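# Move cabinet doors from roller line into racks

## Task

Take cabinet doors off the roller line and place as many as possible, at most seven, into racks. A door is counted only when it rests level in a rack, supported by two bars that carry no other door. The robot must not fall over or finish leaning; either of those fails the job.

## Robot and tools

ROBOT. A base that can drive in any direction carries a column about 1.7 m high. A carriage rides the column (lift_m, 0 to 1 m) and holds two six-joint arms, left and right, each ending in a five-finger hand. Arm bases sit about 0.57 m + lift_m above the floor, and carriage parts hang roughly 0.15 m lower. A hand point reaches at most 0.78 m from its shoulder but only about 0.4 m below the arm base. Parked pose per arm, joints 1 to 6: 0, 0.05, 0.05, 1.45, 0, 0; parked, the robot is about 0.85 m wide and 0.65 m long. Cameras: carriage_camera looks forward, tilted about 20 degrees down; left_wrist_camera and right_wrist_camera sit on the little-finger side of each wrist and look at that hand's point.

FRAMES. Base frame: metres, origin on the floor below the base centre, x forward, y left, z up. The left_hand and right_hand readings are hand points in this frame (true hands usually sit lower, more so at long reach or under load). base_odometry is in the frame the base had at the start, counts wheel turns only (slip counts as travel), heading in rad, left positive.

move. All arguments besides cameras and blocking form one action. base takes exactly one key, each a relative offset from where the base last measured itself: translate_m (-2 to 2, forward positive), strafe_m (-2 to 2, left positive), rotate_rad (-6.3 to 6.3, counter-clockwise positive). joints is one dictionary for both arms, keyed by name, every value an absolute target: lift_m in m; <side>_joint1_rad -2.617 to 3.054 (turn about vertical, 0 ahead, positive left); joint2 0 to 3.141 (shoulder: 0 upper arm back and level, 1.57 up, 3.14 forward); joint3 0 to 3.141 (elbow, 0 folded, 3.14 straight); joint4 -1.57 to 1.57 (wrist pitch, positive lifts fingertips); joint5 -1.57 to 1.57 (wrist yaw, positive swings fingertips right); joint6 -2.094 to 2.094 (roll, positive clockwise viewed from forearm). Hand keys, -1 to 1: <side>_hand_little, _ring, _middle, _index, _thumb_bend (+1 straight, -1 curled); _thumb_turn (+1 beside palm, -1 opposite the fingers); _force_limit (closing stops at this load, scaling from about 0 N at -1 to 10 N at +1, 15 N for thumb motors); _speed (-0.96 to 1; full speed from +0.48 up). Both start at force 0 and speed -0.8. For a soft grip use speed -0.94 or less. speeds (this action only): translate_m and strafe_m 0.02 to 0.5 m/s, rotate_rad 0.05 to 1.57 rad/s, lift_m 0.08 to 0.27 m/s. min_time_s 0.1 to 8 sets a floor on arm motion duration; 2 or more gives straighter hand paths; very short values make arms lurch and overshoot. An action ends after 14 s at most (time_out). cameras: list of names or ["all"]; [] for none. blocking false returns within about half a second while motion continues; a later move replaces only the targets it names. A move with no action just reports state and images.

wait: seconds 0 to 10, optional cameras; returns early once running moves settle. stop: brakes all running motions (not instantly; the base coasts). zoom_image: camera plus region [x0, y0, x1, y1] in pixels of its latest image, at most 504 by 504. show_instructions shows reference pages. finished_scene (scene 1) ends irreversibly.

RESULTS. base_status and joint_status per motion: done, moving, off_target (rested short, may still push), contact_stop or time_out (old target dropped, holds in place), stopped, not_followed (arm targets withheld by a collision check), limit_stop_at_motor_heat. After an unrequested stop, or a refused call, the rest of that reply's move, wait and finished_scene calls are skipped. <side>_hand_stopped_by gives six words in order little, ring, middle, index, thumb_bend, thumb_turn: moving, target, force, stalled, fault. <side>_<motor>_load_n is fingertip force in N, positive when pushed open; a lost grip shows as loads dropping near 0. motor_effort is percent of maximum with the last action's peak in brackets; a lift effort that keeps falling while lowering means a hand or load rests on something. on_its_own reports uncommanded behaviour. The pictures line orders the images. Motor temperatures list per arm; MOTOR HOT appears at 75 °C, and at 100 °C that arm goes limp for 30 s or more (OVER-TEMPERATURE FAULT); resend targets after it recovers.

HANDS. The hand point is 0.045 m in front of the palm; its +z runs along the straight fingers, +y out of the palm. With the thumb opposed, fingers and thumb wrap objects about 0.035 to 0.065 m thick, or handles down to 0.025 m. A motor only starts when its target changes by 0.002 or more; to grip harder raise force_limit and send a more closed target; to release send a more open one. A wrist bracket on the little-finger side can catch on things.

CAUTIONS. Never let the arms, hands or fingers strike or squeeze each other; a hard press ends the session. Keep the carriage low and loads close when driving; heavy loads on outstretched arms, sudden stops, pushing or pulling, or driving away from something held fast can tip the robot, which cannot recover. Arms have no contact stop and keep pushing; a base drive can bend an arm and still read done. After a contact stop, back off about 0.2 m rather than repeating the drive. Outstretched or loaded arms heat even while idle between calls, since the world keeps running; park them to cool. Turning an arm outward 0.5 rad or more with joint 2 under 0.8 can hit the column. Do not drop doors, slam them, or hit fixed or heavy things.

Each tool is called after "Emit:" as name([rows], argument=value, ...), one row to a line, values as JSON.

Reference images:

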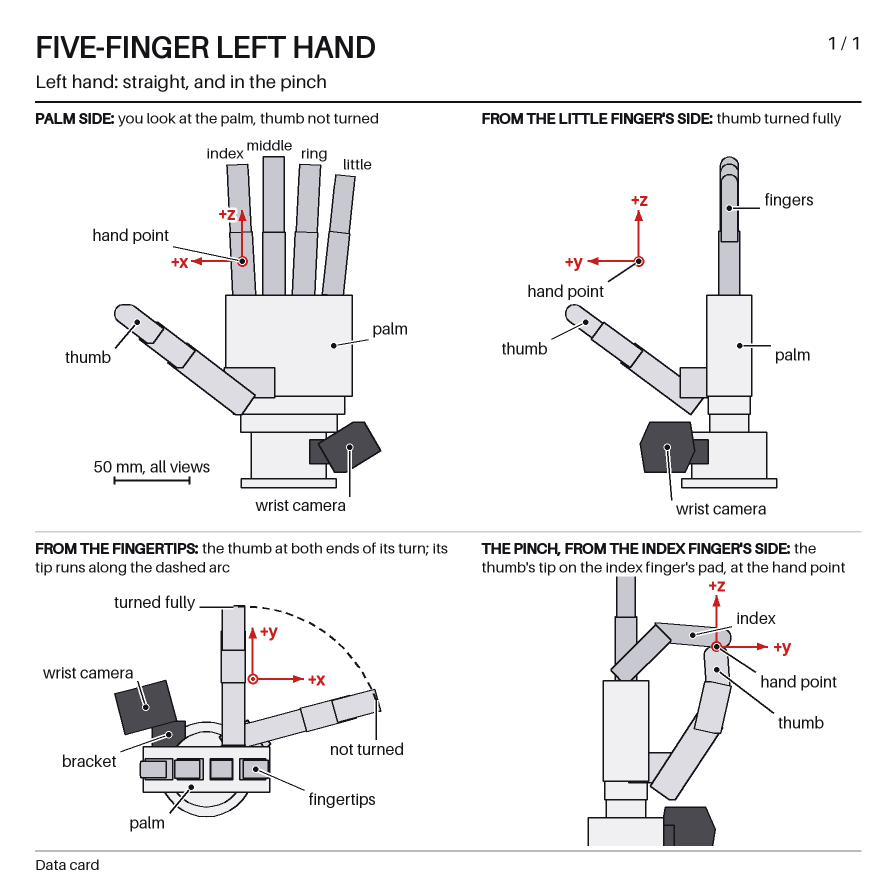

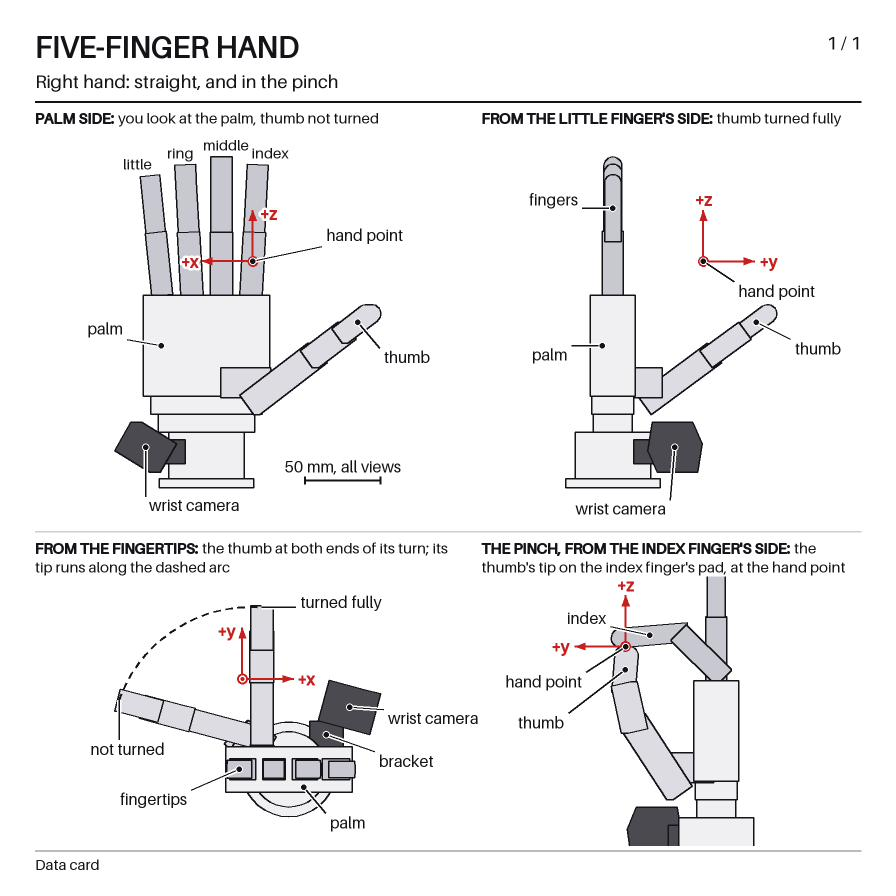

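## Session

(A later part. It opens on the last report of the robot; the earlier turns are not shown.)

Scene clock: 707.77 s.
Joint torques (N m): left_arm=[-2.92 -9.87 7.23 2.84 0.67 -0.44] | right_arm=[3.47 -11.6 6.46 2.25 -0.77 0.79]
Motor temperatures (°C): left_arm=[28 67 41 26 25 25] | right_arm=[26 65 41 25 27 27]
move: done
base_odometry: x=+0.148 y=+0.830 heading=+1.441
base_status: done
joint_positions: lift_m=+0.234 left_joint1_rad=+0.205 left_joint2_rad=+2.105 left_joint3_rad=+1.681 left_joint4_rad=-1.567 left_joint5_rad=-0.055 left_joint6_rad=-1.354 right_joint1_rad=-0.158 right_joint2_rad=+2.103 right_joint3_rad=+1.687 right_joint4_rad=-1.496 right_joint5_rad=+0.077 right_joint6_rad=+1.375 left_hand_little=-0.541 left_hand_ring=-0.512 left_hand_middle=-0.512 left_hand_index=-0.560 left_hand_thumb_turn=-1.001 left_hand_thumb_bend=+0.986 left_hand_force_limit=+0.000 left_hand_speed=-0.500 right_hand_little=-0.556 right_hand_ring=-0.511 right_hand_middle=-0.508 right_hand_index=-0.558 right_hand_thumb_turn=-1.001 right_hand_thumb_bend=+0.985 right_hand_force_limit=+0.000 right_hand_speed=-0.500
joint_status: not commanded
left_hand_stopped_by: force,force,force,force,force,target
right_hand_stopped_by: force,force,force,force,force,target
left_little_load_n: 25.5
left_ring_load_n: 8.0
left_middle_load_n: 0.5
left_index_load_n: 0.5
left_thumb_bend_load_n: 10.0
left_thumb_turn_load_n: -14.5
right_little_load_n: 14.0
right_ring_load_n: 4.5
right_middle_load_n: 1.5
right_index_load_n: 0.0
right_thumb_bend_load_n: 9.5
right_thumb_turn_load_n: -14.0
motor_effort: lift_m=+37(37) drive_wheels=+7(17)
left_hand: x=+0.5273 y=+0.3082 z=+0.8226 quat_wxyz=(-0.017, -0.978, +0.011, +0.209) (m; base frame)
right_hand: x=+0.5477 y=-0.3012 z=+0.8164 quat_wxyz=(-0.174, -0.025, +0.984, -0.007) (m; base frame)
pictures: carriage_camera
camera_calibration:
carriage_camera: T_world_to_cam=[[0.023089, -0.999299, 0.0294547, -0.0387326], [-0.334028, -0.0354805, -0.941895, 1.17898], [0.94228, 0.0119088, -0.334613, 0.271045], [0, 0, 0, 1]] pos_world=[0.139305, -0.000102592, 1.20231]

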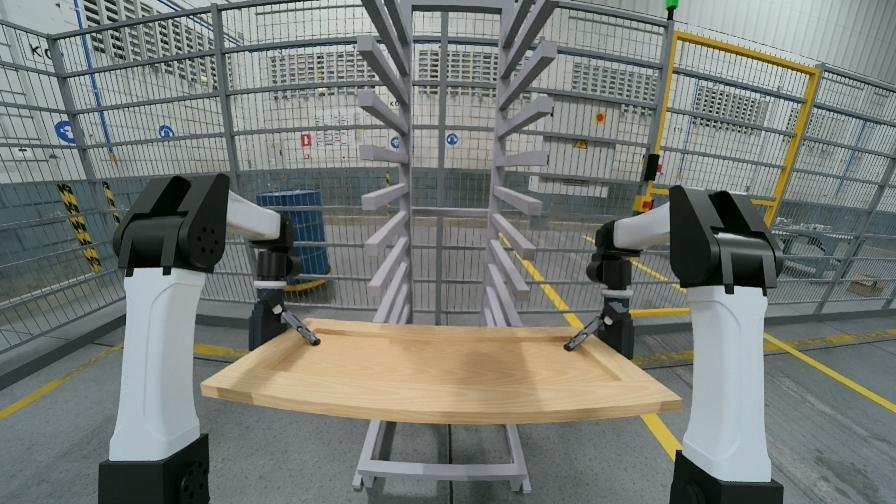

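Emit:
move(base={"translate_m": -0.15}, speeds={"translate_m": 0.1}, cameras=["all"])

Emit:
zoom_image(camera="carriage_camera", region=[300, 200, 600, 410])

Scene clock: 719.27 s.
Joint torques (N m): left_arm=[-0.95 -10.69 8.23 0 0.29 -0.22] | right_arm=[1.47 -12.31 7.05 -0.07 -0.47 0.3]
Motor temperatures (°C): left_arm=[29 66 40 33 25 25] | right_arm=[27 62 40 28 27 27]
move: done
base_odometry: x=+0.129 y=+0.682 heading=+1.441
base_status: done
joint_positions: lift_m=+0.234 left_joint1_rad=+0.180 left_joint2_rad=+2.105 left_joint3_rad=+1.681 left_joint4_rad=-1.193 left_joint5_rad=-0.022 left_joint6_rad=-1.376 right_joint1_rad=-0.137 right_joint2_rad=+2.103 right_joint3_rad=+1.687 right_joint4_rad=-1.185 right_joint5_rad=+0.045 right_joint6_rad=+1.422 left_hand_little=-0.545 left_hand_ring=-0.513 left_hand_middle=-0.511 left_hand_index=-0.560 left_hand_thumb_turn=-1.001 left_hand_thumb_bend=+0.986 left_hand_force_limit=+0.000 left_hand_speed=-0.500 right_hand_little=-0.558 right_hand_ring=-0.511 right_hand_middle=-0.508 right_hand_index=-0.557 right_hand_thumb_turn=-1.001 right_hand_thumb_bend=+0.985 right_hand_force_limit=+0.000 right_hand_speed=-0.500
joint_status: not commanded
left_hand_stopped_by: force,force,force,force,force,target
right_hand_stopped_by: force,force,force,force,force,target
left_little_load_n: 1.5
left_ring_load_n: 2.0
left_middle_load_n: 7.0
left_index_load_n: 4.5
left_thumb_bend_load_n: 7.0
left_thumb_turn_load_n: -7.5
right_little_load_n: 3.0
right_ring_load_n: 1.0
right_middle_load_n: 5.0
right_index_load_n: 4.5
right_thumb_bend_load_n: 7.5
right_thumb_turn_load_n: -6.0
on_its_own: left_joint4_rad moved +0.374 to your old target -1.210; right_joint4_rad moved +0.311 to your old target -1.210; right_joint5_rad moved -0.032 toward your old target +0.000
motor_effort: lift_m=+36(37) drive_wheels=-3(12)
left_hand: x=+0.6281 y=+0.3122 z=+0.8074 quat_wxyz=(+0.006, -1.000, +0.008, +0.025) (m; base frame)
right_hand: x=+0.6347 y=-0.3009 z=+0.8081 quat_wxyz=(-0.018, -0.006, +1.000, -0.020) (m; base frame)
pictures: carriage_camera, left_wrist_camera, right_wrist_camera
camera_calibration:
carriage_camera: T_world_to_cam=[[0.023089, -0.999299, 0.0294547, -0.0387326], [-0.334028, -0.0354805, -0.941895, 1.17898], [0.94228, 0.0119088, -0.334613, 0.271045], [0, 0, 0, 1]] pos_world=[0.139305, -0.000102592, 1.20231]
left_wrist_camera: T_world_to_cam=[[0.251365, 0.967212, -0.0362986, -0.428283], [0.838908, -0.199009, 0.506586, -0.87947], [0.482752, -0.157789, -0.861425, 0.555535], [0, 0, 0, 1]] pos_world=[0.577263, 0.326875, 0.908533]
right_wrist_camera: T_world_to_cam=[[-0.25207, 0.966714, -0.0438773, 0.490991], [0.824758, 0.23833, 0.512809, -0.866548], [0.506197, 0.0930754, -0.857381, 0.517053], [0, 0, 0, 1]] pos_world=[0.576725, -0.316249, 0.909229]

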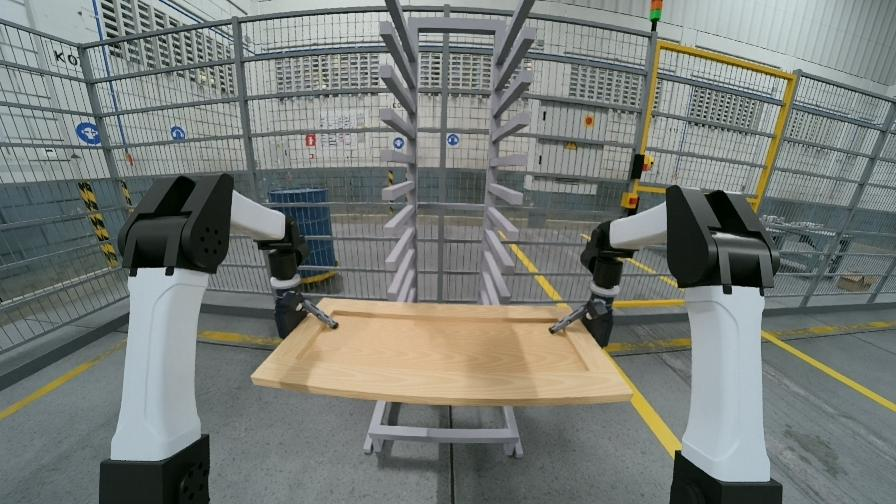

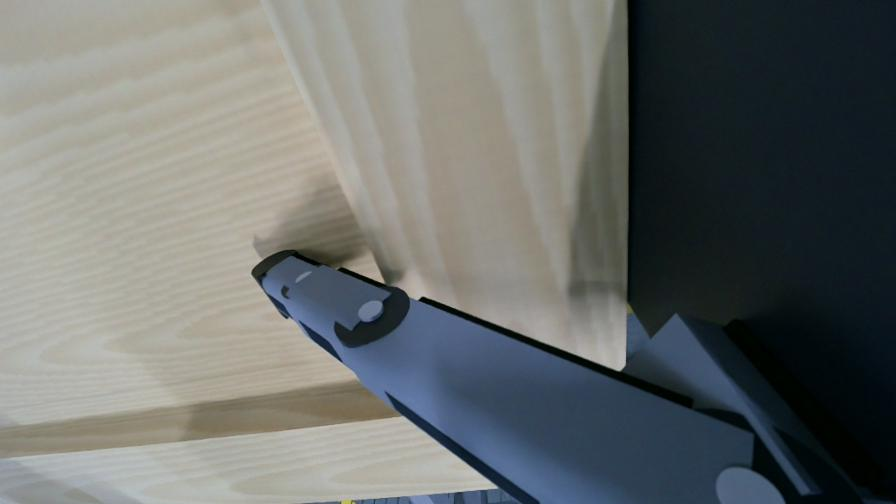

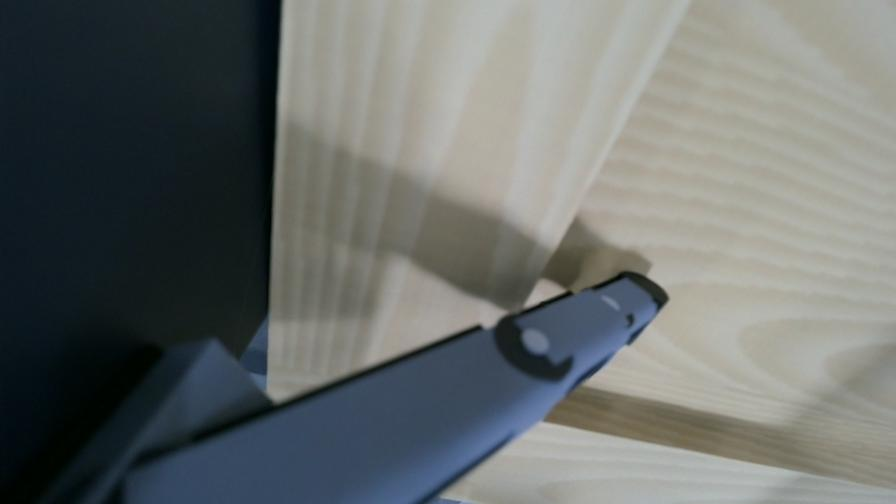

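Scaled by 1.680 from the camera's 896x504 image, which has a finer 1280x720 frame.

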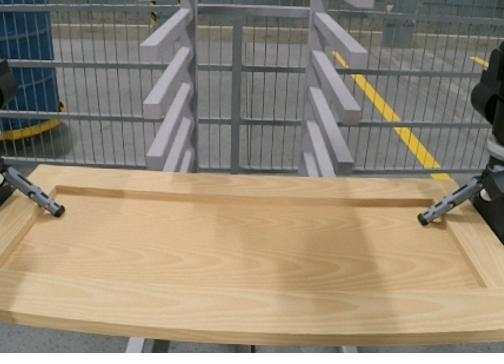

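Emit:
move(joints={"lift_m": 0.182, "left_joint4_rad": -1.27, "right_joint4_rad": -1.27}, speeds={"lift_m": 0.1}, cameras=["carriage_camera"])

Emit:
zoom_image(camera="carriage_camera", region=[300, 200, 600, 410])

Emit:
zoom_image(camera="carriage_camera", region=[240, 280, 440, 410])

Emit:
zoom_image(camera="carriage_camera", region=[440, 280, 640, 410])

Scene clock: 762.63 s.
Joint torques (N m): left_arm=[-0.87 -10.93 7.97 -0.4 0.34 -0.2] | right_arm=[1.48 -12.59 7.01 -0.39 -0.5 0.27]
Motor temperatures (°C): left_arm=[28 66 40 27 25 25] | right_arm=[27 60 41 26 27 27]
move: off_target
base_odometry: x=+0.129 y=+0.682 heading=+1.441
base_status: not commanded
joint_positions: lift_m=+0.182 left_joint1_rad=+0.180 left_joint2_rad=+2.108 left_joint3_rad=+1.681 left_joint4_rad=-1.217 left_joint5_rad=-0.027 left_joint6_rad=-1.377 right_joint1_rad=-0.137 right_joint2_rad=+2.107 right_joint3_rad=+1.687 right_joint4_rad=-1.216 right_joint5_rad=+0.047 right_joint6_rad=+1.425 left_hand_little=-0.545 left_hand_ring=-0.513 left_hand_middle=-0.511 left_hand_index=-0.560 left_hand_thumb_turn=-1.001 left_hand_thumb_bend=+0.986 left_hand_force_limit=+0.000 left_hand_speed=-0.500 right_hand_little=-0.558 right_hand_ring=-0.511 right_hand_middle=-0.508 right_hand_index=-0.557 right_hand_thumb_turn=-1.001 right_hand_thumb_bend=+0.985 right_hand_force_limit=+0.000 right_hand_speed=-0.500
joint_status: left_joint4_rad off_target (ended at -1.217, target -1.270); right_joint4_rad off_target (ended at -1.216, target -1.270); the others done
left_hand_stopped_by: force,force,force,force,force,target
right_hand_stopped_by: force,force,force,force,force,target
left_little_load_n: 1.0
left_ring_load_n: 2.0
left_middle_load_n: 6.5
left_index_load_n: 5.5
left_thumb_bend_load_n: 7.0
left_thumb_turn_load_n: -8.5
right_little_load_n: 3.5
right_ring_load_n: 1.0
right_middle_load_n: 4.5
right_index_load_n: 3.5
right_thumb_bend_load_n: 7.5
right_thumb_turn_load_n: -6.0
motor_effort: lift_m=+40(41) drive_wheels=-2(3)
left_hand: x=+0.6212 y=+0.3120 z=+0.7536 quat_wxyz=(+0.006, -0.999, +0.007, +0.039) (m; base frame)
right_hand: x=+0.6259 y=-0.3002 z=+0.7541 quat_wxyz=(-0.036, -0.005, +0.999, -0.019) (m; base frame)
pictures: carriage_camera
camera_calibration:
carriage_camera: T_world_to_cam=[[0.023089, -0.999299, 0.0294547, -0.0371922], [-0.334028, -0.0354805, -0.941895, 1.12972], [0.94228, 0.0119088, -0.334613, 0.253545], [0, 0, 0, 1]] pos_world=[0.139305, -0.000102592, 1.15001]

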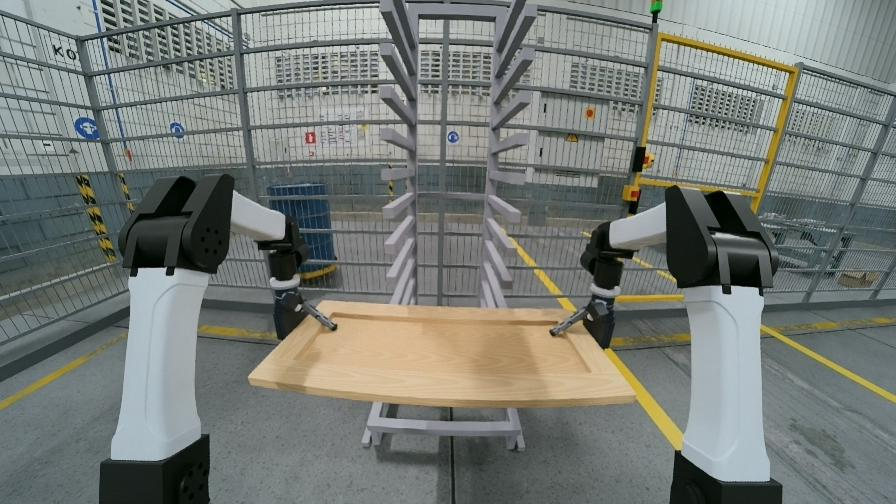

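Scaled by 1.680 from the camera's 896x504 image, which has a finer 1280x720 frame.

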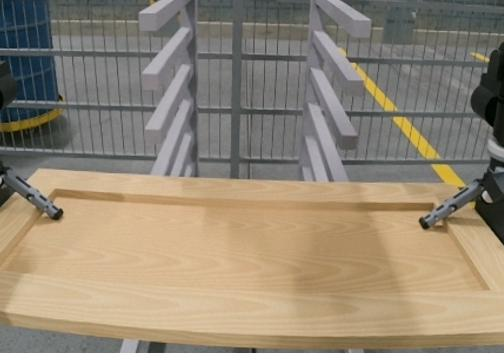

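Scaled by 2.520 from the camera's 896x504 image, which has a finer 1280x720 frame.

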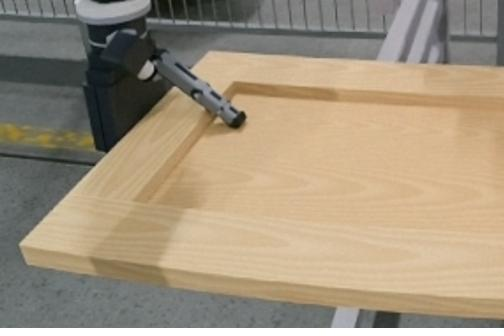

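Scaled by 2.520 from the camera's 896x504 image, which has a finer 1280x720 frame.

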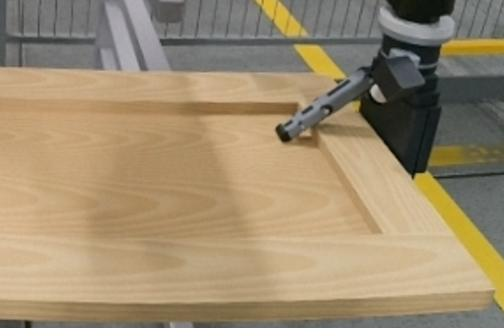

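Emit:
move(joints={"lift_m": 0.171}, speeds={"lift_m": 0.1}, cameras=[])

Emit:
move(base={"translate_m": 0.12}, speeds={"translate_m": 0.1}, cameras=["carriage_camera"])

Emit:
zoom_image(camera="carriage_camera", region=[300, 200, 600, 410])

Scene clock: 790.67 s.
Joint torques (N m): left_arm=[-0.9 -11.28 8.05 -0.39 0.37 -0.19] | right_arm=[1.44 -12.98 6.94 -0.4 -0.51 0.26]
Motor temperatures (°C): left_arm=[28 62 40 27 25 25] | right_arm=[27 64 41 26 27 27]
move: done
base_odometry: x=+0.129 y=+0.682 heading=+1.441
base_status: not commanded
joint_positions: lift_m=+0.171 left_joint1_rad=+0.180 left_joint2_rad=+2.112 left_joint3_rad=+1.681 left_joint4_rad=-1.223 left_joint5_rad=-0.029 left_joint6_rad=-1.378 right_joint1_rad=-0.137 right_joint2_rad=+2.111 right_joint3_rad=+1.687 right_joint4_rad=-1.221 right_joint5_rad=+0.048 right_joint6_rad=+1.426 left_hand_little=-0.545 left_hand_ring=-0.513 left_hand_middle=-0.511 left_hand_index=-0.560 left_hand_thumb_turn=-1.001 left_hand_thumb_bend=+0.986 left_hand_force_limit=+0.000 left_hand_speed=-0.500 right_hand_little=-0.558 right_hand_ring=-0.511 right_hand_middle=-0.508 right_hand_index=-0.557 right_hand_thumb_turn=-1.001 right_hand_thumb_bend=+0.985 right_hand_force_limit=+0.000 right_hand_speed=-0.500
joint_status: all done
left_hand_stopped_by: force,force,force,force,force,target
right_hand_stopped_by: force,force,force,force,force,target
left_little_load_n: 1.0
left_ring_load_n: 1.5
left_middle_load_n: 6.5
left_index_load_n: 5.5
left_thumb_bend_load_n: 7.0
left_thumb_turn_load_n: -8.5
right_little_load_n: 3.5
right_ring_load_n: 1.0
right_middle_load_n: 4.5
right_index_load_n: 4.0
right_thumb_bend_load_n: 7.0
right_thumb_turn_load_n: -6.0
motor_effort: lift_m=+40(41) drive_wheels=-2(4)
left_hand: x=+0.6193 y=+0.3120 z=+0.7409 quat_wxyz=(+0.006, -0.999, +0.007, +0.044) (m; base frame)
right_hand: x=+0.6243 y=-0.3003 z=+0.7414 quat_wxyz=(-0.040, -0.005, +0.999, -0.019) (m; base frame)
pictures: none
No camera images: "cameras" was empty.

Scene clock: 792.63 s.
Joint torques (N m): left_arm=[-1.01 -11.32 7.95 -0.32 0.36 -0.19] | right_arm=[1.47 -12.96 6.98 -0.35 -0.52 0.26]
Motor temperatures (°C): left_arm=[28 62 40 27 25 25] | right_arm=[27 63 41 26 27 27]
move: done
base_odometry: x=+0.145 y=+0.801 heading=+1.440
base_status: done
joint_positions: lift_m=+0.171 left_joint1_rad=+0.180 left_joint2_rad=+2.112 left_joint3_rad=+1.681 left_joint4_rad=-1.227 left_joint5_rad=-0.029 left_joint6_rad=-1.379 right_joint1_rad=-0.137 right_joint2_rad=+2.111 right_joint3_rad=+1.687 right_joint4_rad=-1.223 right_joint5_rad=+0.050 right_joint6_rad=+1.426 left_hand_little=-0.545 left_hand_ring=-0.513 left_hand_middle=-0.511 left_hand_index=-0.560 left_hand_thumb_turn=-1.001 left_hand_thumb_bend=+0.986 left_hand_force_limit=+0.000 left_hand_speed=-0.500 right_hand_little=-0.558 right_hand_ring=-0.511 right_hand_middle=-0.508 right_hand_index=-0.557 right_hand_thumb_turn=-1.001 right_hand_thumb_bend=+0.985 right_hand_force_limit=+0.000 right_hand_speed=-0.500
joint_status: not commanded
left_hand_stopped_by: force,force,force,force,force,target
right_hand_stopped_by: force,force,force,force,force,target
left_little_load_n: 1.5
left_ring_load_n: 2.0
left_middle_load_n: 6.5
left_index_load_n: 5.0
left_thumb_bend_load_n: 7.0
left_thumb_turn_load_n: -8.5
right_little_load_n: 3.0
right_ring_load_n: 1.0
right_middle_load_n: 4.5
right_index_load_n: 4.0
right_thumb_bend_load_n: 7.5
right_thumb_turn_load_n: -6.5
motor_effort: lift_m=+39(41) drive_wheels=-5(16)
left_hand: x=+0.6182 y=+0.3120 z=+0.7409 quat_wxyz=(+0.006, -0.999, +0.007, +0.046) (m; base frame)
right_hand: x=+0.6238 y=-0.3005 z=+0.7413 quat_wxyz=(-0.041, -0.005, +0.999, -0.019) (m; base frame)
pictures: carriage_camera
camera_calibration:
carriage_camera: T_world_to_cam=[[0.023089, -0.999299, 0.0294547, -0.0368682], [-0.334028, -0.0354805, -0.941895, 1.11936], [0.94228, 0.0119088, -0.334613, 0.249864], [0, 0, 0, 1]] pos_world=[0.139305, -0.000102592, 1.13901]

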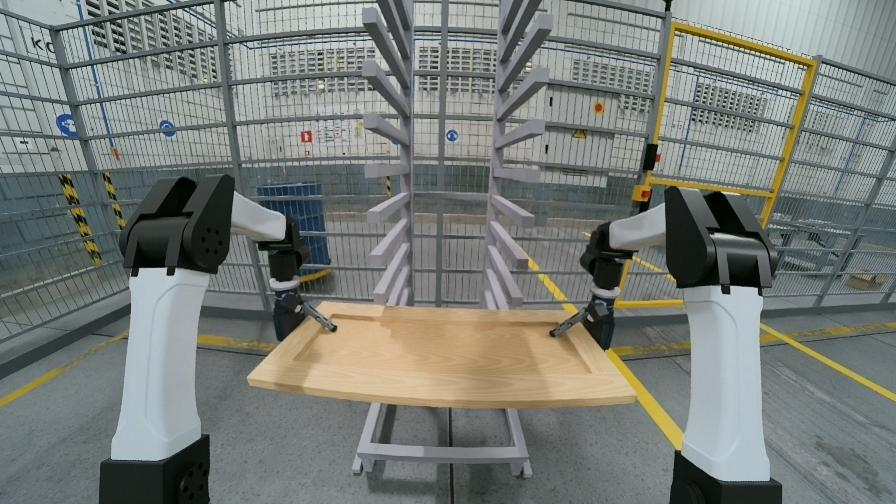

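Scaled by 1.680 from the camera's 896x504 image, which has a finer 1280x720 frame.

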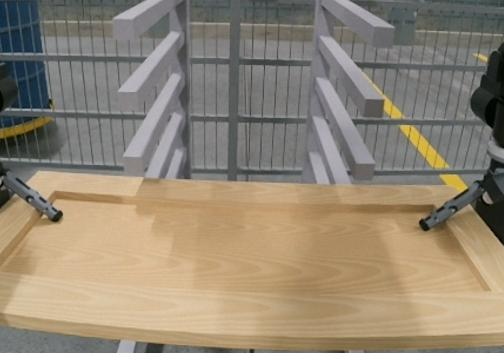

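Emit:
move(base={"translate_m": 0.265}, speeds={"translate_m": 0.12}, cameras=["all"])

Emit:
zoom_image(camera="carriage_camera", region=[240, 200, 640, 440])

Scene clock: 802.93 s.
Joint torques (N m): left_arm=[-0.87 -11.36 7.98 -0.31 0.37 -0.2] | right_arm=[1.46 -12.97 6.97 -0.38 -0.52 0.26]
Motor temperatures (°C): left_arm=[28 64 40 27 25 25] | right_arm=[27 62 41 25 27 27]
move: done
base_odometry: x=+0.179 y=+1.063 heading=+1.440
base_status: done
joint_positions: lift_m=+0.171 left_joint1_rad=+0.180 left_joint2_rad=+2.112 left_joint3_rad=+1.681 left_joint4_rad=-1.228 left_joint5_rad=-0.029 left_joint6_rad=-1.379 right_joint1_rad=-0.137 right_joint2_rad=+2.111 right_joint3_rad=+1.687 right_joint4_rad=-1.223 right_joint5_rad=+0.050 right_joint6_rad=+1.426 left_hand_little=-0.545 left_hand_ring=-0.513 left_hand_middle=-0.511 left_hand_index=-0.560 left_hand_thumb_turn=-1.001 left_hand_thumb_bend=+0.986 left_hand_force_limit=+0.000 left_hand_speed=-0.500 right_hand_little=-0.558 right_hand_ring=-0.511 right_hand_middle=-0.508 right_hand_index=-0.557 right_hand_thumb_turn=-1.001 right_hand_thumb_bend=+0.985 right_hand_force_limit=+0.000 right_hand_speed=-0.500
joint_status: not commanded
left_hand_stopped_by: force,force,force,force,force,target
right_hand_stopped_by: force,force,force,force,force,target
left_little_load_n: 1.0
left_ring_load_n: 2.0
left_middle_load_n: 6.5
left_index_load_n: 5.5
left_thumb_bend_load_n: 7.0
left_thumb_turn_load_n: -8.5
right_little_load_n: 3.0
right_ring_load_n: 1.0
right_middle_load_n: 5.0
right_index_load_n: 4.5
right_thumb_bend_load_n: 7.5
right_thumb_turn_load_n: -6.0
motor_effort: lift_m=+40(40) drive_wheels=-5(18)
left_hand: x=+0.6181 y=+0.3119 z=+0.7409 quat_wxyz=(+0.006, -0.999, +0.007, +0.046) (m; base frame)
right_hand: x=+0.6238 y=-0.3005 z=+0.7413 quat_wxyz=(-0.041, -0.005, +0.999, -0.019) (m; base frame)
pictures: carriage_camera, left_wrist_camera, right_wrist_camera
camera_calibration:
carriage_camera: T_world_to_cam=[[0.023089, -0.999299, 0.0294547, -0.0368682], [-0.334028, -0.0354805, -0.941895, 1.11936], [0.94228, 0.0119088, -0.334613, 0.249864], [0, 0, 0, 1]] pos_world=[0.139305, -0.000102592, 1.13901]
left_wrist_camera: T_world_to_cam=[[0.247192, 0.967838, -0.0467466, -0.417802], [0.860189, -0.196977, 0.470399, -0.824445], [0.446062, -0.15649, -0.881215, 0.540011], [0, 0, 0, 1]] pos_world=[0.571577, 0.326474, 0.844153]
right_wrist_camera: T_world_to_cam=[[-0.250737, 0.96754, -0.0315945, 0.475215], [0.848201, 0.235306, 0.474538, -0.810513], [0.466569, 0.0921855, -0.879668, 0.506244], [0, 0, 0, 1]] pos_world=[0.570434, -0.31574, 0.84496]

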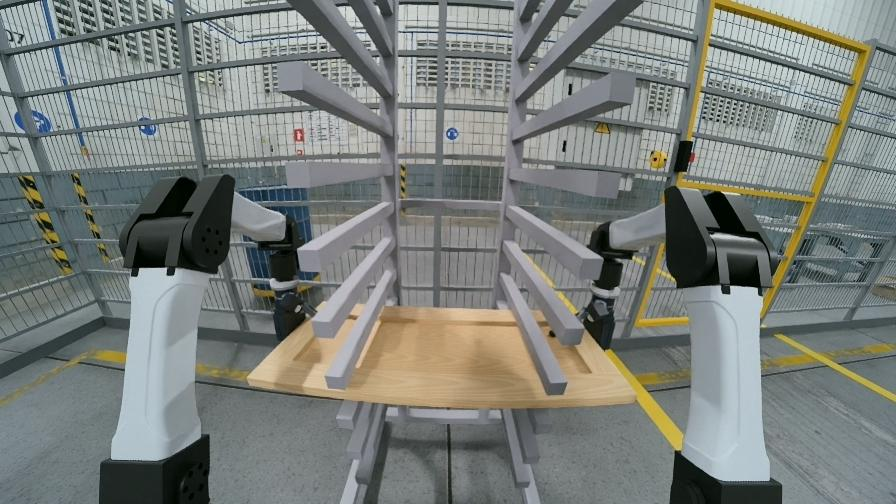

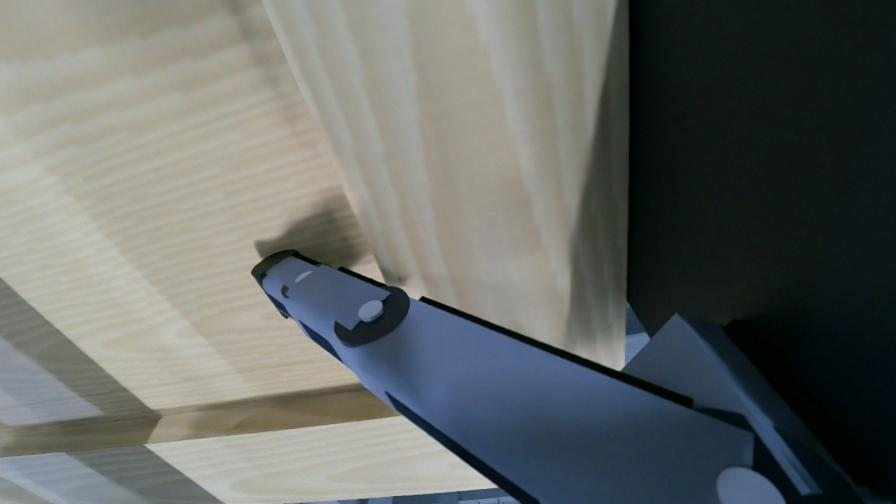

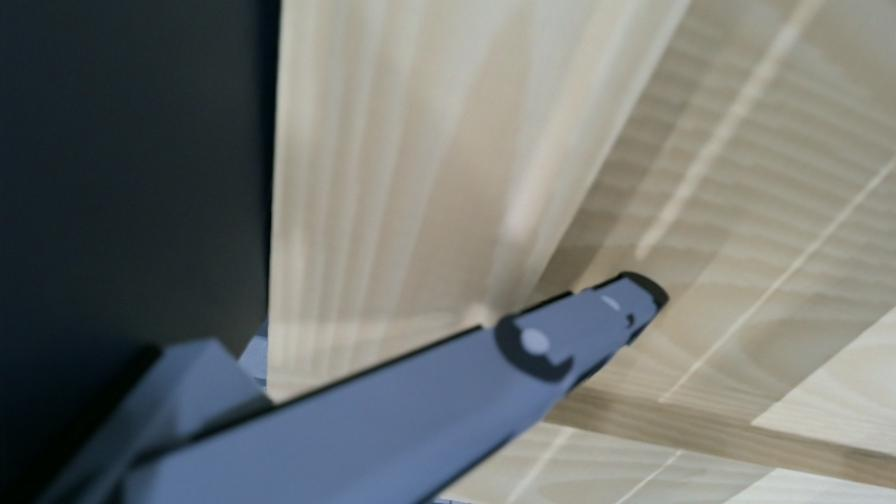

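Scaled by 1.260 from the camera's 896x504 image, which has a finer 1280x720 frame.

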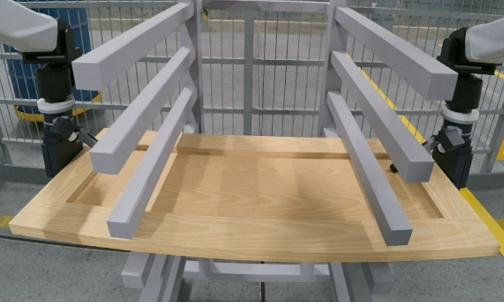

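Emit:
move(joints={"lift_m": 0.149}, speeds={"lift_m": 0.08}, cameras=["carriage_camera"])

Emit:
zoom_image(camera="carriage_camera", region=[240, 260, 640, 500])

Scene clock: 811.53 s.
Joint torques (N m): left_arm=[-1.13 -10.95 6.95 -0.18 0.28 -0.23] | right_arm=[1.62 -13 6.99 -0.45 -0.49 0.32]
Motor temperatures (°C): left_arm=[28 65 40 27 25 25] | right_arm=[27 62 41 25 27 27]
move: done
base_odometry: x=+0.179 y=+1.063 heading=+1.440
base_status: not commanded
joint_positions: lift_m=+0.149 left_joint1_rad=+0.183 left_joint2_rad=+2.109 left_joint3_rad=+1.691 left_joint4_rad=-1.242 left_joint5_rad=-0.022 left_joint6_rad=-1.376 right_joint1_rad=-0.139 right_joint2_rad=+2.111 right_joint3_rad=+1.687 right_joint4_rad=-1.212 right_joint5_rad=+0.047 right_joint6_rad=+1.422 left_hand_little=-0.544 left_hand_ring=-0.513 left_hand_middle=-0.511 left_hand_index=-0.560 left_hand_thumb_turn=-1.001 left_hand_thumb_bend=+0.986 left_hand_force_limit=+0.000 left_hand_speed=-0.500 right_hand_little=-0.557 right_hand_ring=-0.511 right_hand_middle=-0.508 right_hand_index=-0.558 right_hand_thumb_turn=-1.001 right_hand_thumb_bend=+0.985 right_hand_force_limit=+0.000 right_hand_speed=-0.500
joint_status: all done
left_hand_stopped_by: force,force,force,force,force,target
right_hand_stopped_by: force,force,force,force,force,target
left_little_load_n: 5.5
left_ring_load_n: 3.0
left_middle_load_n: 4.0
left_index_load_n: 0.5
left_thumb_bend_load_n: 7.0
left_thumb_turn_load_n: -8.5
right_little_load_n: 8.5
right_ring_load_n: 3.0
right_middle_load_n: 5.0
right_index_load_n: 1.0
right_thumb_bend_load_n: 9.5
right_thumb_turn_load_n: -8.0
motor_effort: lift_m=+36(38) drive_wheels=+3(6)
left_hand: x=+0.6178 y=+0.3114 z=+0.7233 quat_wxyz=(+0.002, -0.999, +0.007, +0.046) (m; base frame)
right_hand: x=+0.6265 y=-0.3008 z=+0.7198 quat_wxyz=(-0.036, -0.006, +0.999, -0.018) (m; base frame)
pictures: carriage_camera
camera_calibration:
carriage_camera: T_world_to_cam=[[0.023089, -0.999299, 0.0294547, -0.036229], [-0.334028, -0.0354805, -0.941895, 1.09892], [0.94228, 0.0119088, -0.334613, 0.242603], [0, 0, 0, 1]] pos_world=[0.139305, -0.000102592, 1.11731]

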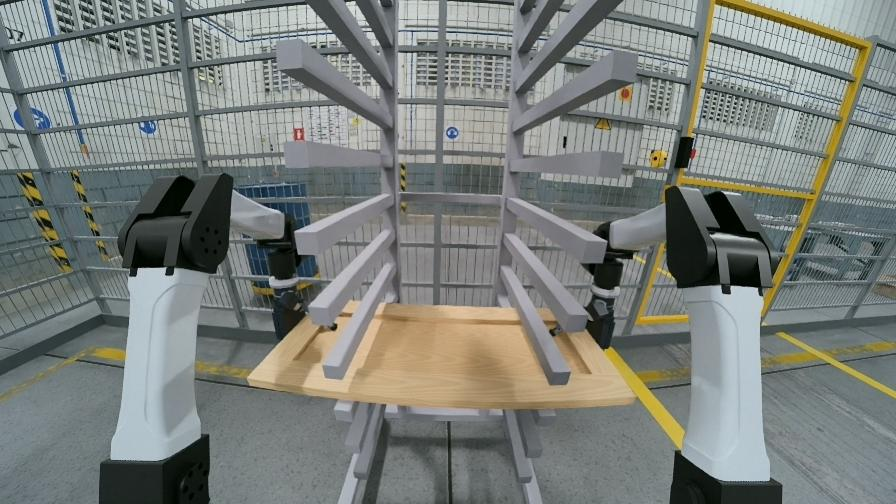

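Scaled by 1.260 from the camera's 896x504 image, which has a finer 1280x720 frame.

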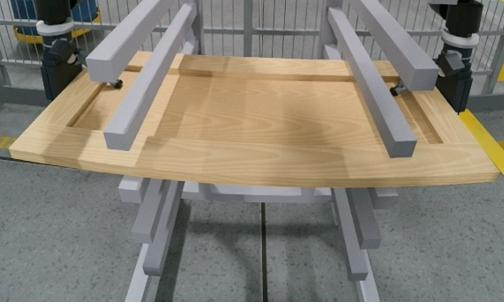

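Emit:
move(joints={"lift_m": 0.14}, speeds={"lift_m": 0.08}, cameras=[])

Scene clock: 820.23 s.
Joint torques (N m): left_arm=[-1.26 -9.77 6 -0.01 0.27 -0.24] | right_arm=[2.03 -11.59 6.5 -0.31 -0.38 0.31]
Motor temperatures (°C): left_arm=[28 64 40 27 25 25] | right_arm=[27 62 41 26 27 27]
move: done
base_odometry: x=+0.179 y=+1.063 heading=+1.440
base_status: not commanded
joint_positions: lift_m=+0.140 left_joint1_rad=+0.184 left_joint2_rad=+2.095 left_joint3_rad=+1.702 left_joint4_rad=-1.259 left_joint5_rad=-0.018 left_joint6_rad=-1.376 right_joint1_rad=-0.143 right_joint2_rad=+2.097 right_joint3_rad=+1.693 right_joint4_rad=-1.225 right_joint5_rad=+0.036 right_joint6_rad=+1.421 left_hand_little=-0.544 left_hand_ring=-0.513 left_hand_middle=-0.511 left_hand_index=-0.560 left_hand_thumb_turn=-1.001 left_hand_thumb_bend=+0.986 left_hand_force_limit=+0.000 left_hand_speed=-0.500 right_hand_little=-0.557 right_hand_ring=-0.511 right_hand_middle=-0.508 right_hand_index=-0.558 right_hand_thumb_turn=-1.001 right_hand_thumb_bend=+0.985 right_hand_force_limit=+0.000 right_hand_speed=-0.500
joint_status: all done
left_hand_stopped_by: force,force,force,force,force,target
right_hand_stopped_by: force,force,force,force,force,target
left_little_load_n: 2.5
left_ring_load_n: 1.5
left_middle_load_n: 3.0
left_index_load_n: 0.0
left_thumb_bend_load_n: 7.0
left_thumb_turn_load_n: -8.0
right_little_load_n: 4.0
right_ring_load_n: 1.0
right_middle_load_n: 3.5
right_index_load_n: 0.5
right_thumb_bend_load_n: 8.0
right_thumb_turn_load_n: -7.0
motor_effort: lift_m=+35(35) drive_wheels=+3(3)
left_hand: x=+0.6179 y=+0.3111 z=+0.7226 quat_wxyz=(+0.001, -0.999, +0.006, +0.042) (m; base frame)
right_hand: x=+0.6263 y=-0.3003 z=+0.7186 quat_wxyz=(-0.032, -0.004, +0.999, -0.013) (m; base frame)
pictures: none
No camera images: "cameras" was empty.

Emit:
move(joints={"left_hand_index": 1, "left_hand_middle": 1, "left_hand_ring": 1, "left_hand_little": 1, "right_hand_index": 1, "right_hand_middle": 1, "right_hand_ring": 1, "right_hand_little": 1, "left_hand_thumb_bend": 1, "right_hand_thumb_bend": 1}, cameras=[])

Emit:
move(joints={"lift_m": 0.16}, speeds={"lift_m": 0.08}, cameras=["all"])

Scene clock: 834.93 s.
Joint torques (N m): left_arm=[-1.25 -9.84 5.87 0.05 0.22 -0.08] | right_arm=[2.03 -11.54 6.45 -0.19 -0.32 0.04]
Motor temperatures (°C): left_arm=[28 63 40 27 25 25] | right_arm=[27 63 41 25 27 27]
move: done
base_odometry: x=+0.179 y=+1.063 heading=+1.440
base_status: not commanded
joint_positions: lift_m=+0.140 left_joint1_rad=+0.184 left_joint2_rad=+2.095 left_joint3_rad=+1.702 left_joint4_rad=-1.266 left_joint5_rad=-0.016 left_joint6_rad=-1.389 right_joint1_rad=-0.143 right_joint2_rad=+2.097 right_joint3_rad=+1.693 right_joint4_rad=-1.241 right_joint5_rad=+0.030 right_joint6_rad=+1.446 left_hand_little=+1.000 left_hand_ring=+1.000 left_hand_middle=+1.000 left_hand_index=+1.000 left_hand_thumb_turn=-1.000 left_hand_thumb_bend=+1.000 left_hand_force_limit=+0.000 left_hand_speed=-0.500 right_hand_little=+1.000 right_hand_ring=+1.000 right_hand_middle=+1.000 right_hand_index=+1.000 right_hand_thumb_turn=-1.000 right_hand_thumb_bend=+1.000 right_hand_force_limit=+0.000 right_hand_speed=-0.500
joint_status: all done
left_hand_stopped_by: target,target,target,target,target,target
right_hand_stopped_by: target,target,target,target,target,target
left_little_load_n: 0.0
left_ring_load_n: 0.0
left_middle_load_n: 0.0
left_index_load_n: 0.0
left_thumb_bend_load_n: 0.5
left_thumb_turn_load_n: -2.5
right_little_load_n: 0.0
right_ring_load_n: 0.0
right_middle_load_n: 0.0
right_index_load_n: 0.0
right_thumb_bend_load_n: 0.5
right_thumb_turn_load_n: -1.0
motor_effort: lift_m=+34(35) drive_wheels=+2(3)
left_hand: x=+0.6169 y=+0.3108 z=+0.7228 quat_wxyz=(+0.000, -0.999, -0.001, +0.045) (m; base frame)
right_hand: x=+0.6241 y=-0.2994 z=+0.7189 quat_wxyz=(-0.038, +0.009, +0.999, -0.010) (m; base frame)
pictures: none
No camera images: "cameras" was empty.

Scene clock: 835.53 s.
Joint torques (N m): left_arm=[-1.1 -9.66 5.75 0.05 0.22 0.05] | right_arm=[1.89 -11.49 6.42 -0.11 -0.34 0.01]
Motor temperatures (°C): left_arm=[28 63 40 27 25 25] | right_arm=[27 63 41 25 27 27]
move: done
base_odometry: x=+0.179 y=+1.063 heading=+1.440
base_status: not commanded
joint_positions: lift_m=+0.160 left_joint1_rad=+0.182 left_joint2_rad=+2.095 left_joint3_rad=+1.702 left_joint4_rad=-1.266 left_joint5_rad=-0.017 left_joint6_rad=-1.401 right_joint1_rad=-0.141 right_joint2_rad=+2.097 right_joint3_rad=+1.693 right_joint4_rad=-1.251 right_joint5_rad=+0.033 right_joint6_rad=+1.449 left_hand_little=+1.000 left_hand_ring=+1.000 left_hand_middle=+1.000 left_hand_index=+1.000 left_hand_thumb_turn=-1.000 left_hand_thumb_bend=+1.000 left_hand_force_limit=+0.000 left_hand_speed=-0.500 right_hand_little=+1.000 right_hand_ring=+1.000 right_hand_middle=+1.000 right_hand_index=+1.000 right_hand_thumb_turn=-1.000 right_hand_thumb_bend=+1.000 right_hand_force_limit=+0.000 right_hand_speed=-0.500
joint_status: all done
left_hand_stopped_by: target,target,target,target,target,target
right_hand_stopped_by: target,target,target,target,target,target
left_little_load_n: 0.0
left_ring_load_n: 0.0
left_middle_load_n: 0.0
left_index_load_n: 0.0
left_thumb_bend_load_n: -0.5
left_thumb_turn_load_n: 0.0
right_little_load_n: 0.0
right_ring_load_n: 0.0
right_middle_load_n: 0.0
right_index_load_n: 0.0
right_thumb_bend_load_n: 0.0
right_thumb_turn_load_n: 0.0
motor_effort: lift_m=+36(44) drive_wheels=+2(5)
left_hand: x=+0.6176 y=+0.3107 z=+0.7425 quat_wxyz=(+0.000, -0.999, -0.006, +0.045) (m; base frame)
right_hand: x=+0.6213 y=-0.2990 z=+0.7385 quat_wxyz=(-0.044, +0.009, +0.999, -0.011) (m; base frame)
pictures: carriage_camera, left_wrist_camera, right_wrist_camera
camera_calibration:
carriage_camera: T_world_to_cam=[[0.023089, -0.999299, 0.0294547, -0.036553], [-0.334028, -0.0354805, -0.941895, 1.10928], [0.94228, 0.0119088, -0.334613, 0.246283], [0, 0, 0, 1]] pos_world=[0.139305, -0.000102592, 1.12831]
left_wrist_camera: T_world_to_cam=[[0.222613, 0.973268, -0.0565077, -0.395698], [0.86408, -0.170134, 0.473729, -0.838333], [0.451452, -0.154285, -0.878856, 0.535688], [0, 0, 0, 1]] pos_world=[0.570638, 0.32514, 0.845576]
right_wrist_camera: T_world_to_cam=[[-0.223381, 0.974609, -0.0154393, 0.446361], [0.856365, 0.203795, 0.474453, -0.821886], [0.465553, 0.092762, -0.880145, 0.505952], [0, 0, 0, 1]] pos_world=[0.567996, -0.314464, 0.84215]

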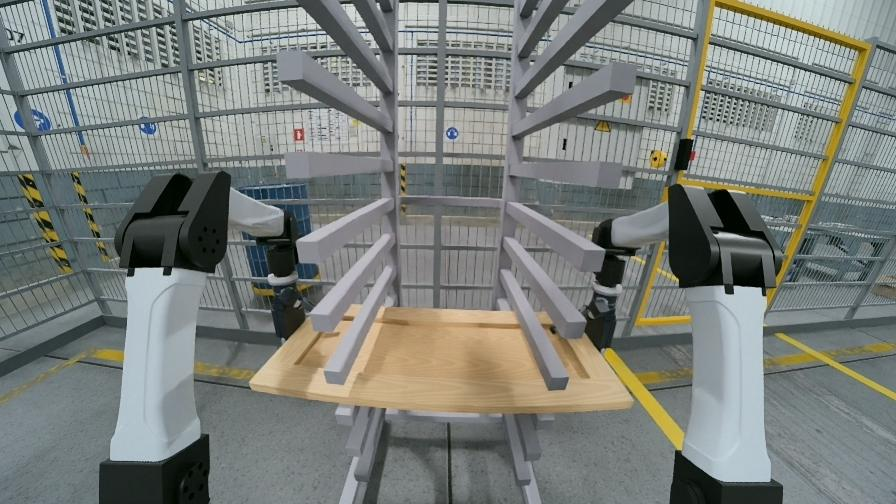

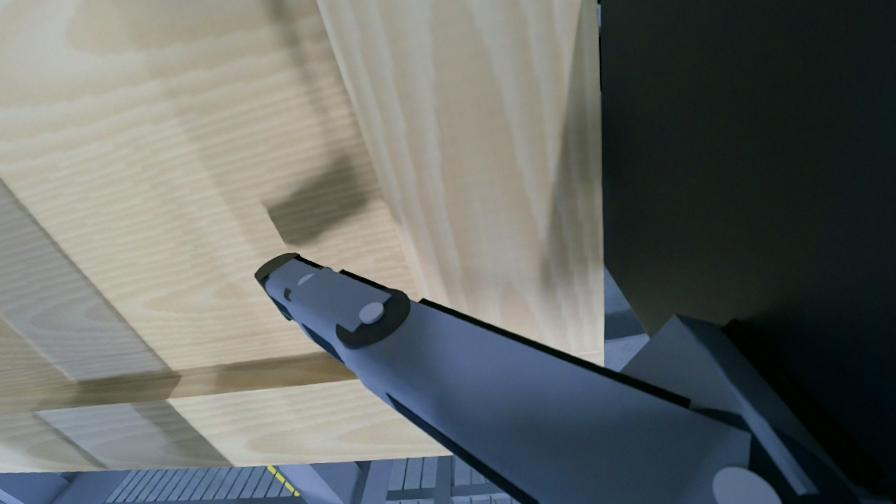

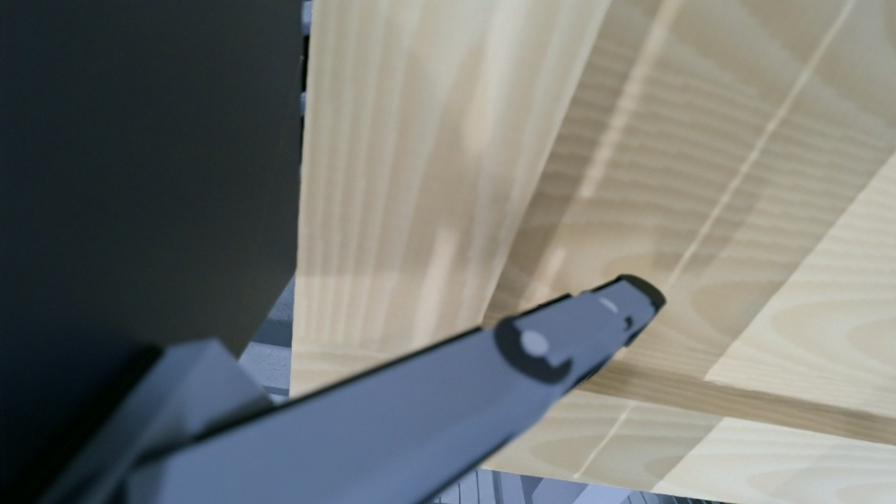

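Emit:
move(joints={"left_joint1_rad": 0.42, "left_joint6_rad": -1.15, "right_joint1_rad": -0.40, "right_joint5_rad": 0, "right_joint6_rad": 1.17}, min_time_s=1.0, cameras=[])

Emit:
move(base={"translate_m": -0.47}, speeds={"translate_m": 0.3}, cameras=["carriage_camera"])

Emit:
zoom_image(camera="carriage_camera", region=[280, 180, 640, 460])

Scene clock: 858.73 s.
Joint torques (N m): left_arm=[0.72 -9.78 5.94 0.06 0.16 0.16] | right_arm=[-0.5 -11.52 6.38 -0.07 -0.11 -0.1]
Motor temperatures (°C): left_arm=[28 63 39 26 25 25] | right_arm=[27 64 40 25 27 27]
move: done
base_odometry: x=+0.179 y=+1.063 heading=+1.440
base_status: not commanded
joint_positions: lift_m=+0.160 left_joint1_rad=+0.414 left_joint2_rad=+2.095 left_joint3_rad=+1.702 left_joint4_rad=-1.266 left_joint5_rad=-0.011 left_joint6_rad=-1.158 right_joint1_rad=-0.395 right_joint2_rad=+2.097 right_joint3_rad=+1.693 right_joint4_rad=-1.259 right_joint5_rad=+0.009 right_joint6_rad=+1.181 left_hand_little=+1.000 left_hand_ring=+1.000 left_hand_middle=+1.000 left_hand_index=+1.000 left_hand_thumb_turn=-1.000 left_hand_thumb_bend=+1.000 left_hand_force_limit=+0.000 left_hand_speed=-0.500 right_hand_little=+1.000 right_hand_ring=+1.000 right_hand_middle=+1.000 right_hand_index=+1.000 right_hand_thumb_turn=-1.000 right_hand_thumb_bend=+1.000 right_hand_force_limit=+0.000 right_hand_speed=-0.500
joint_status: all done
left_hand_stopped_by: target,target,target,target,target,target
right_hand_stopped_by: target,target,target,target,target,target
left_little_load_n: 0.5
left_ring_load_n: 0.0
left_middle_load_n: 0.0
left_index_load_n: 0.0
left_thumb_bend_load_n: 0.0
left_thumb_turn_load_n: 0.0
right_little_load_n: 0.0
right_ring_load_n: 0.0
right_middle_load_n: 0.0
right_index_load_n: 0.0
right_thumb_bend_load_n: 0.0
right_thumb_turn_load_n: 0.0
motor_effort: lift_m=+36(36) drive_wheels=+2(2)
left_hand: x=+0.5911 y=+0.3927 z=+0.7442 quat_wxyz=(-0.013, -0.999, +0.000, +0.043) (m; base frame)
right_hand: x=+0.5934 y=-0.3854 z=+0.7415 quat_wxyz=(-0.044, +0.002, +0.999, +0.013) (m; base frame)
pictures: none
No camera images: "cameras" was empty.

Scene clock: 861.83 s.
Joint torques (N m): left_arm=[0.62 -9.78 5.82 0.06 0.13 0.17] | right_arm=[-0.46 -11.51 6.32 -0.01 -0.09 -0.09]
Motor temperatures (°C): left_arm=[28 63 39 26 25 25] | right_arm=[27 64 40 25 27 27]
move: done
base_odometry: x=+0.118 y=+0.598 heading=+1.439
base_status: done
joint_positions: lift_m=+0.160 left_joint1_rad=+0.415 left_joint2_rad=+2.095 left_joint3_rad=+1.702 left_joint4_rad=-1.267 left_joint5_rad=-0.010 left_joint6_rad=-1.157 right_joint1_rad=-0.395 right_joint2_rad=+2.097 right_joint3_rad=+1.693 right_joint4_rad=-1.266 right_joint5_rad=+0.007 right_joint6_rad=+1.179 left_hand_little=+1.000 left_hand_ring=+1.000 left_hand_middle=+1.000 left_hand_index=+1.000 left_hand_thumb_turn=-1.000 left_hand_thumb_bend=+1.000 left_hand_force_limit=+0.000 left_hand_speed=-0.500 right_hand_little=+1.000 right_hand_ring=+1.000 right_hand_middle=+1.000 right_hand_index=+1.000 right_hand_thumb_turn=-1.000 right_hand_thumb_bend=+1.000 right_hand_force_limit=+0.000 right_hand_speed=-0.500
joint_status: not commanded
left_hand_stopped_by: target,target,target,target,target,target
right_hand_stopped_by: target,target,target,target,target,target
left_little_load_n: 0.0
left_ring_load_n: 0.0
left_middle_load_n: 0.0
left_index_load_n: 0.0
left_thumb_bend_load_n: -0.5
left_thumb_turn_load_n: 0.0
right_little_load_n: 0.0
right_ring_load_n: 0.0
right_middle_load_n: 0.0
right_index_load_n: 0.0
right_thumb_bend_load_n: 0.0
right_thumb_turn_load_n: 0.0
motor_effort: lift_m=+36(36) drive_wheels=-7(21)
left_hand: x=+0.5908 y=+0.3928 z=+0.7443 quat_wxyz=(-0.014, -0.999, +0.000, +0.043) (m; base frame)
right_hand: x=+0.5918 y=-0.3843 z=+0.7418 quat_wxyz=(-0.047, +0.002, +0.999, +0.016) (m; base frame)
pictures: carriage_camera
camera_calibration:
carriage_camera: T_world_to_cam=[[0.023089, -0.999299, 0.0294547, -0.036553], [-0.334028, -0.0354805, -0.941895, 1.10928], [0.94228, 0.0119088, -0.334613, 0.246283], [0, 0, 0, 1]] pos_world=[0.139305, -0.000102592, 1.12831]

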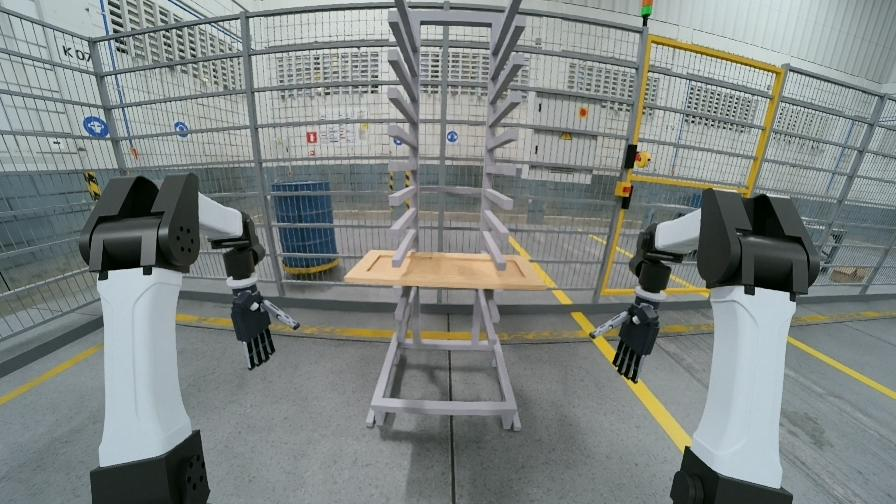

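Scaled by 1.400 from the camera's 896x504 image, which has a finer 1280x720 frame.

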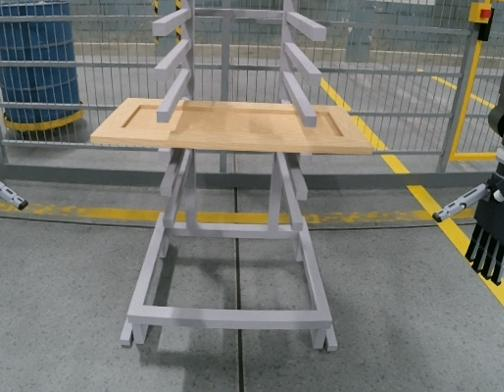

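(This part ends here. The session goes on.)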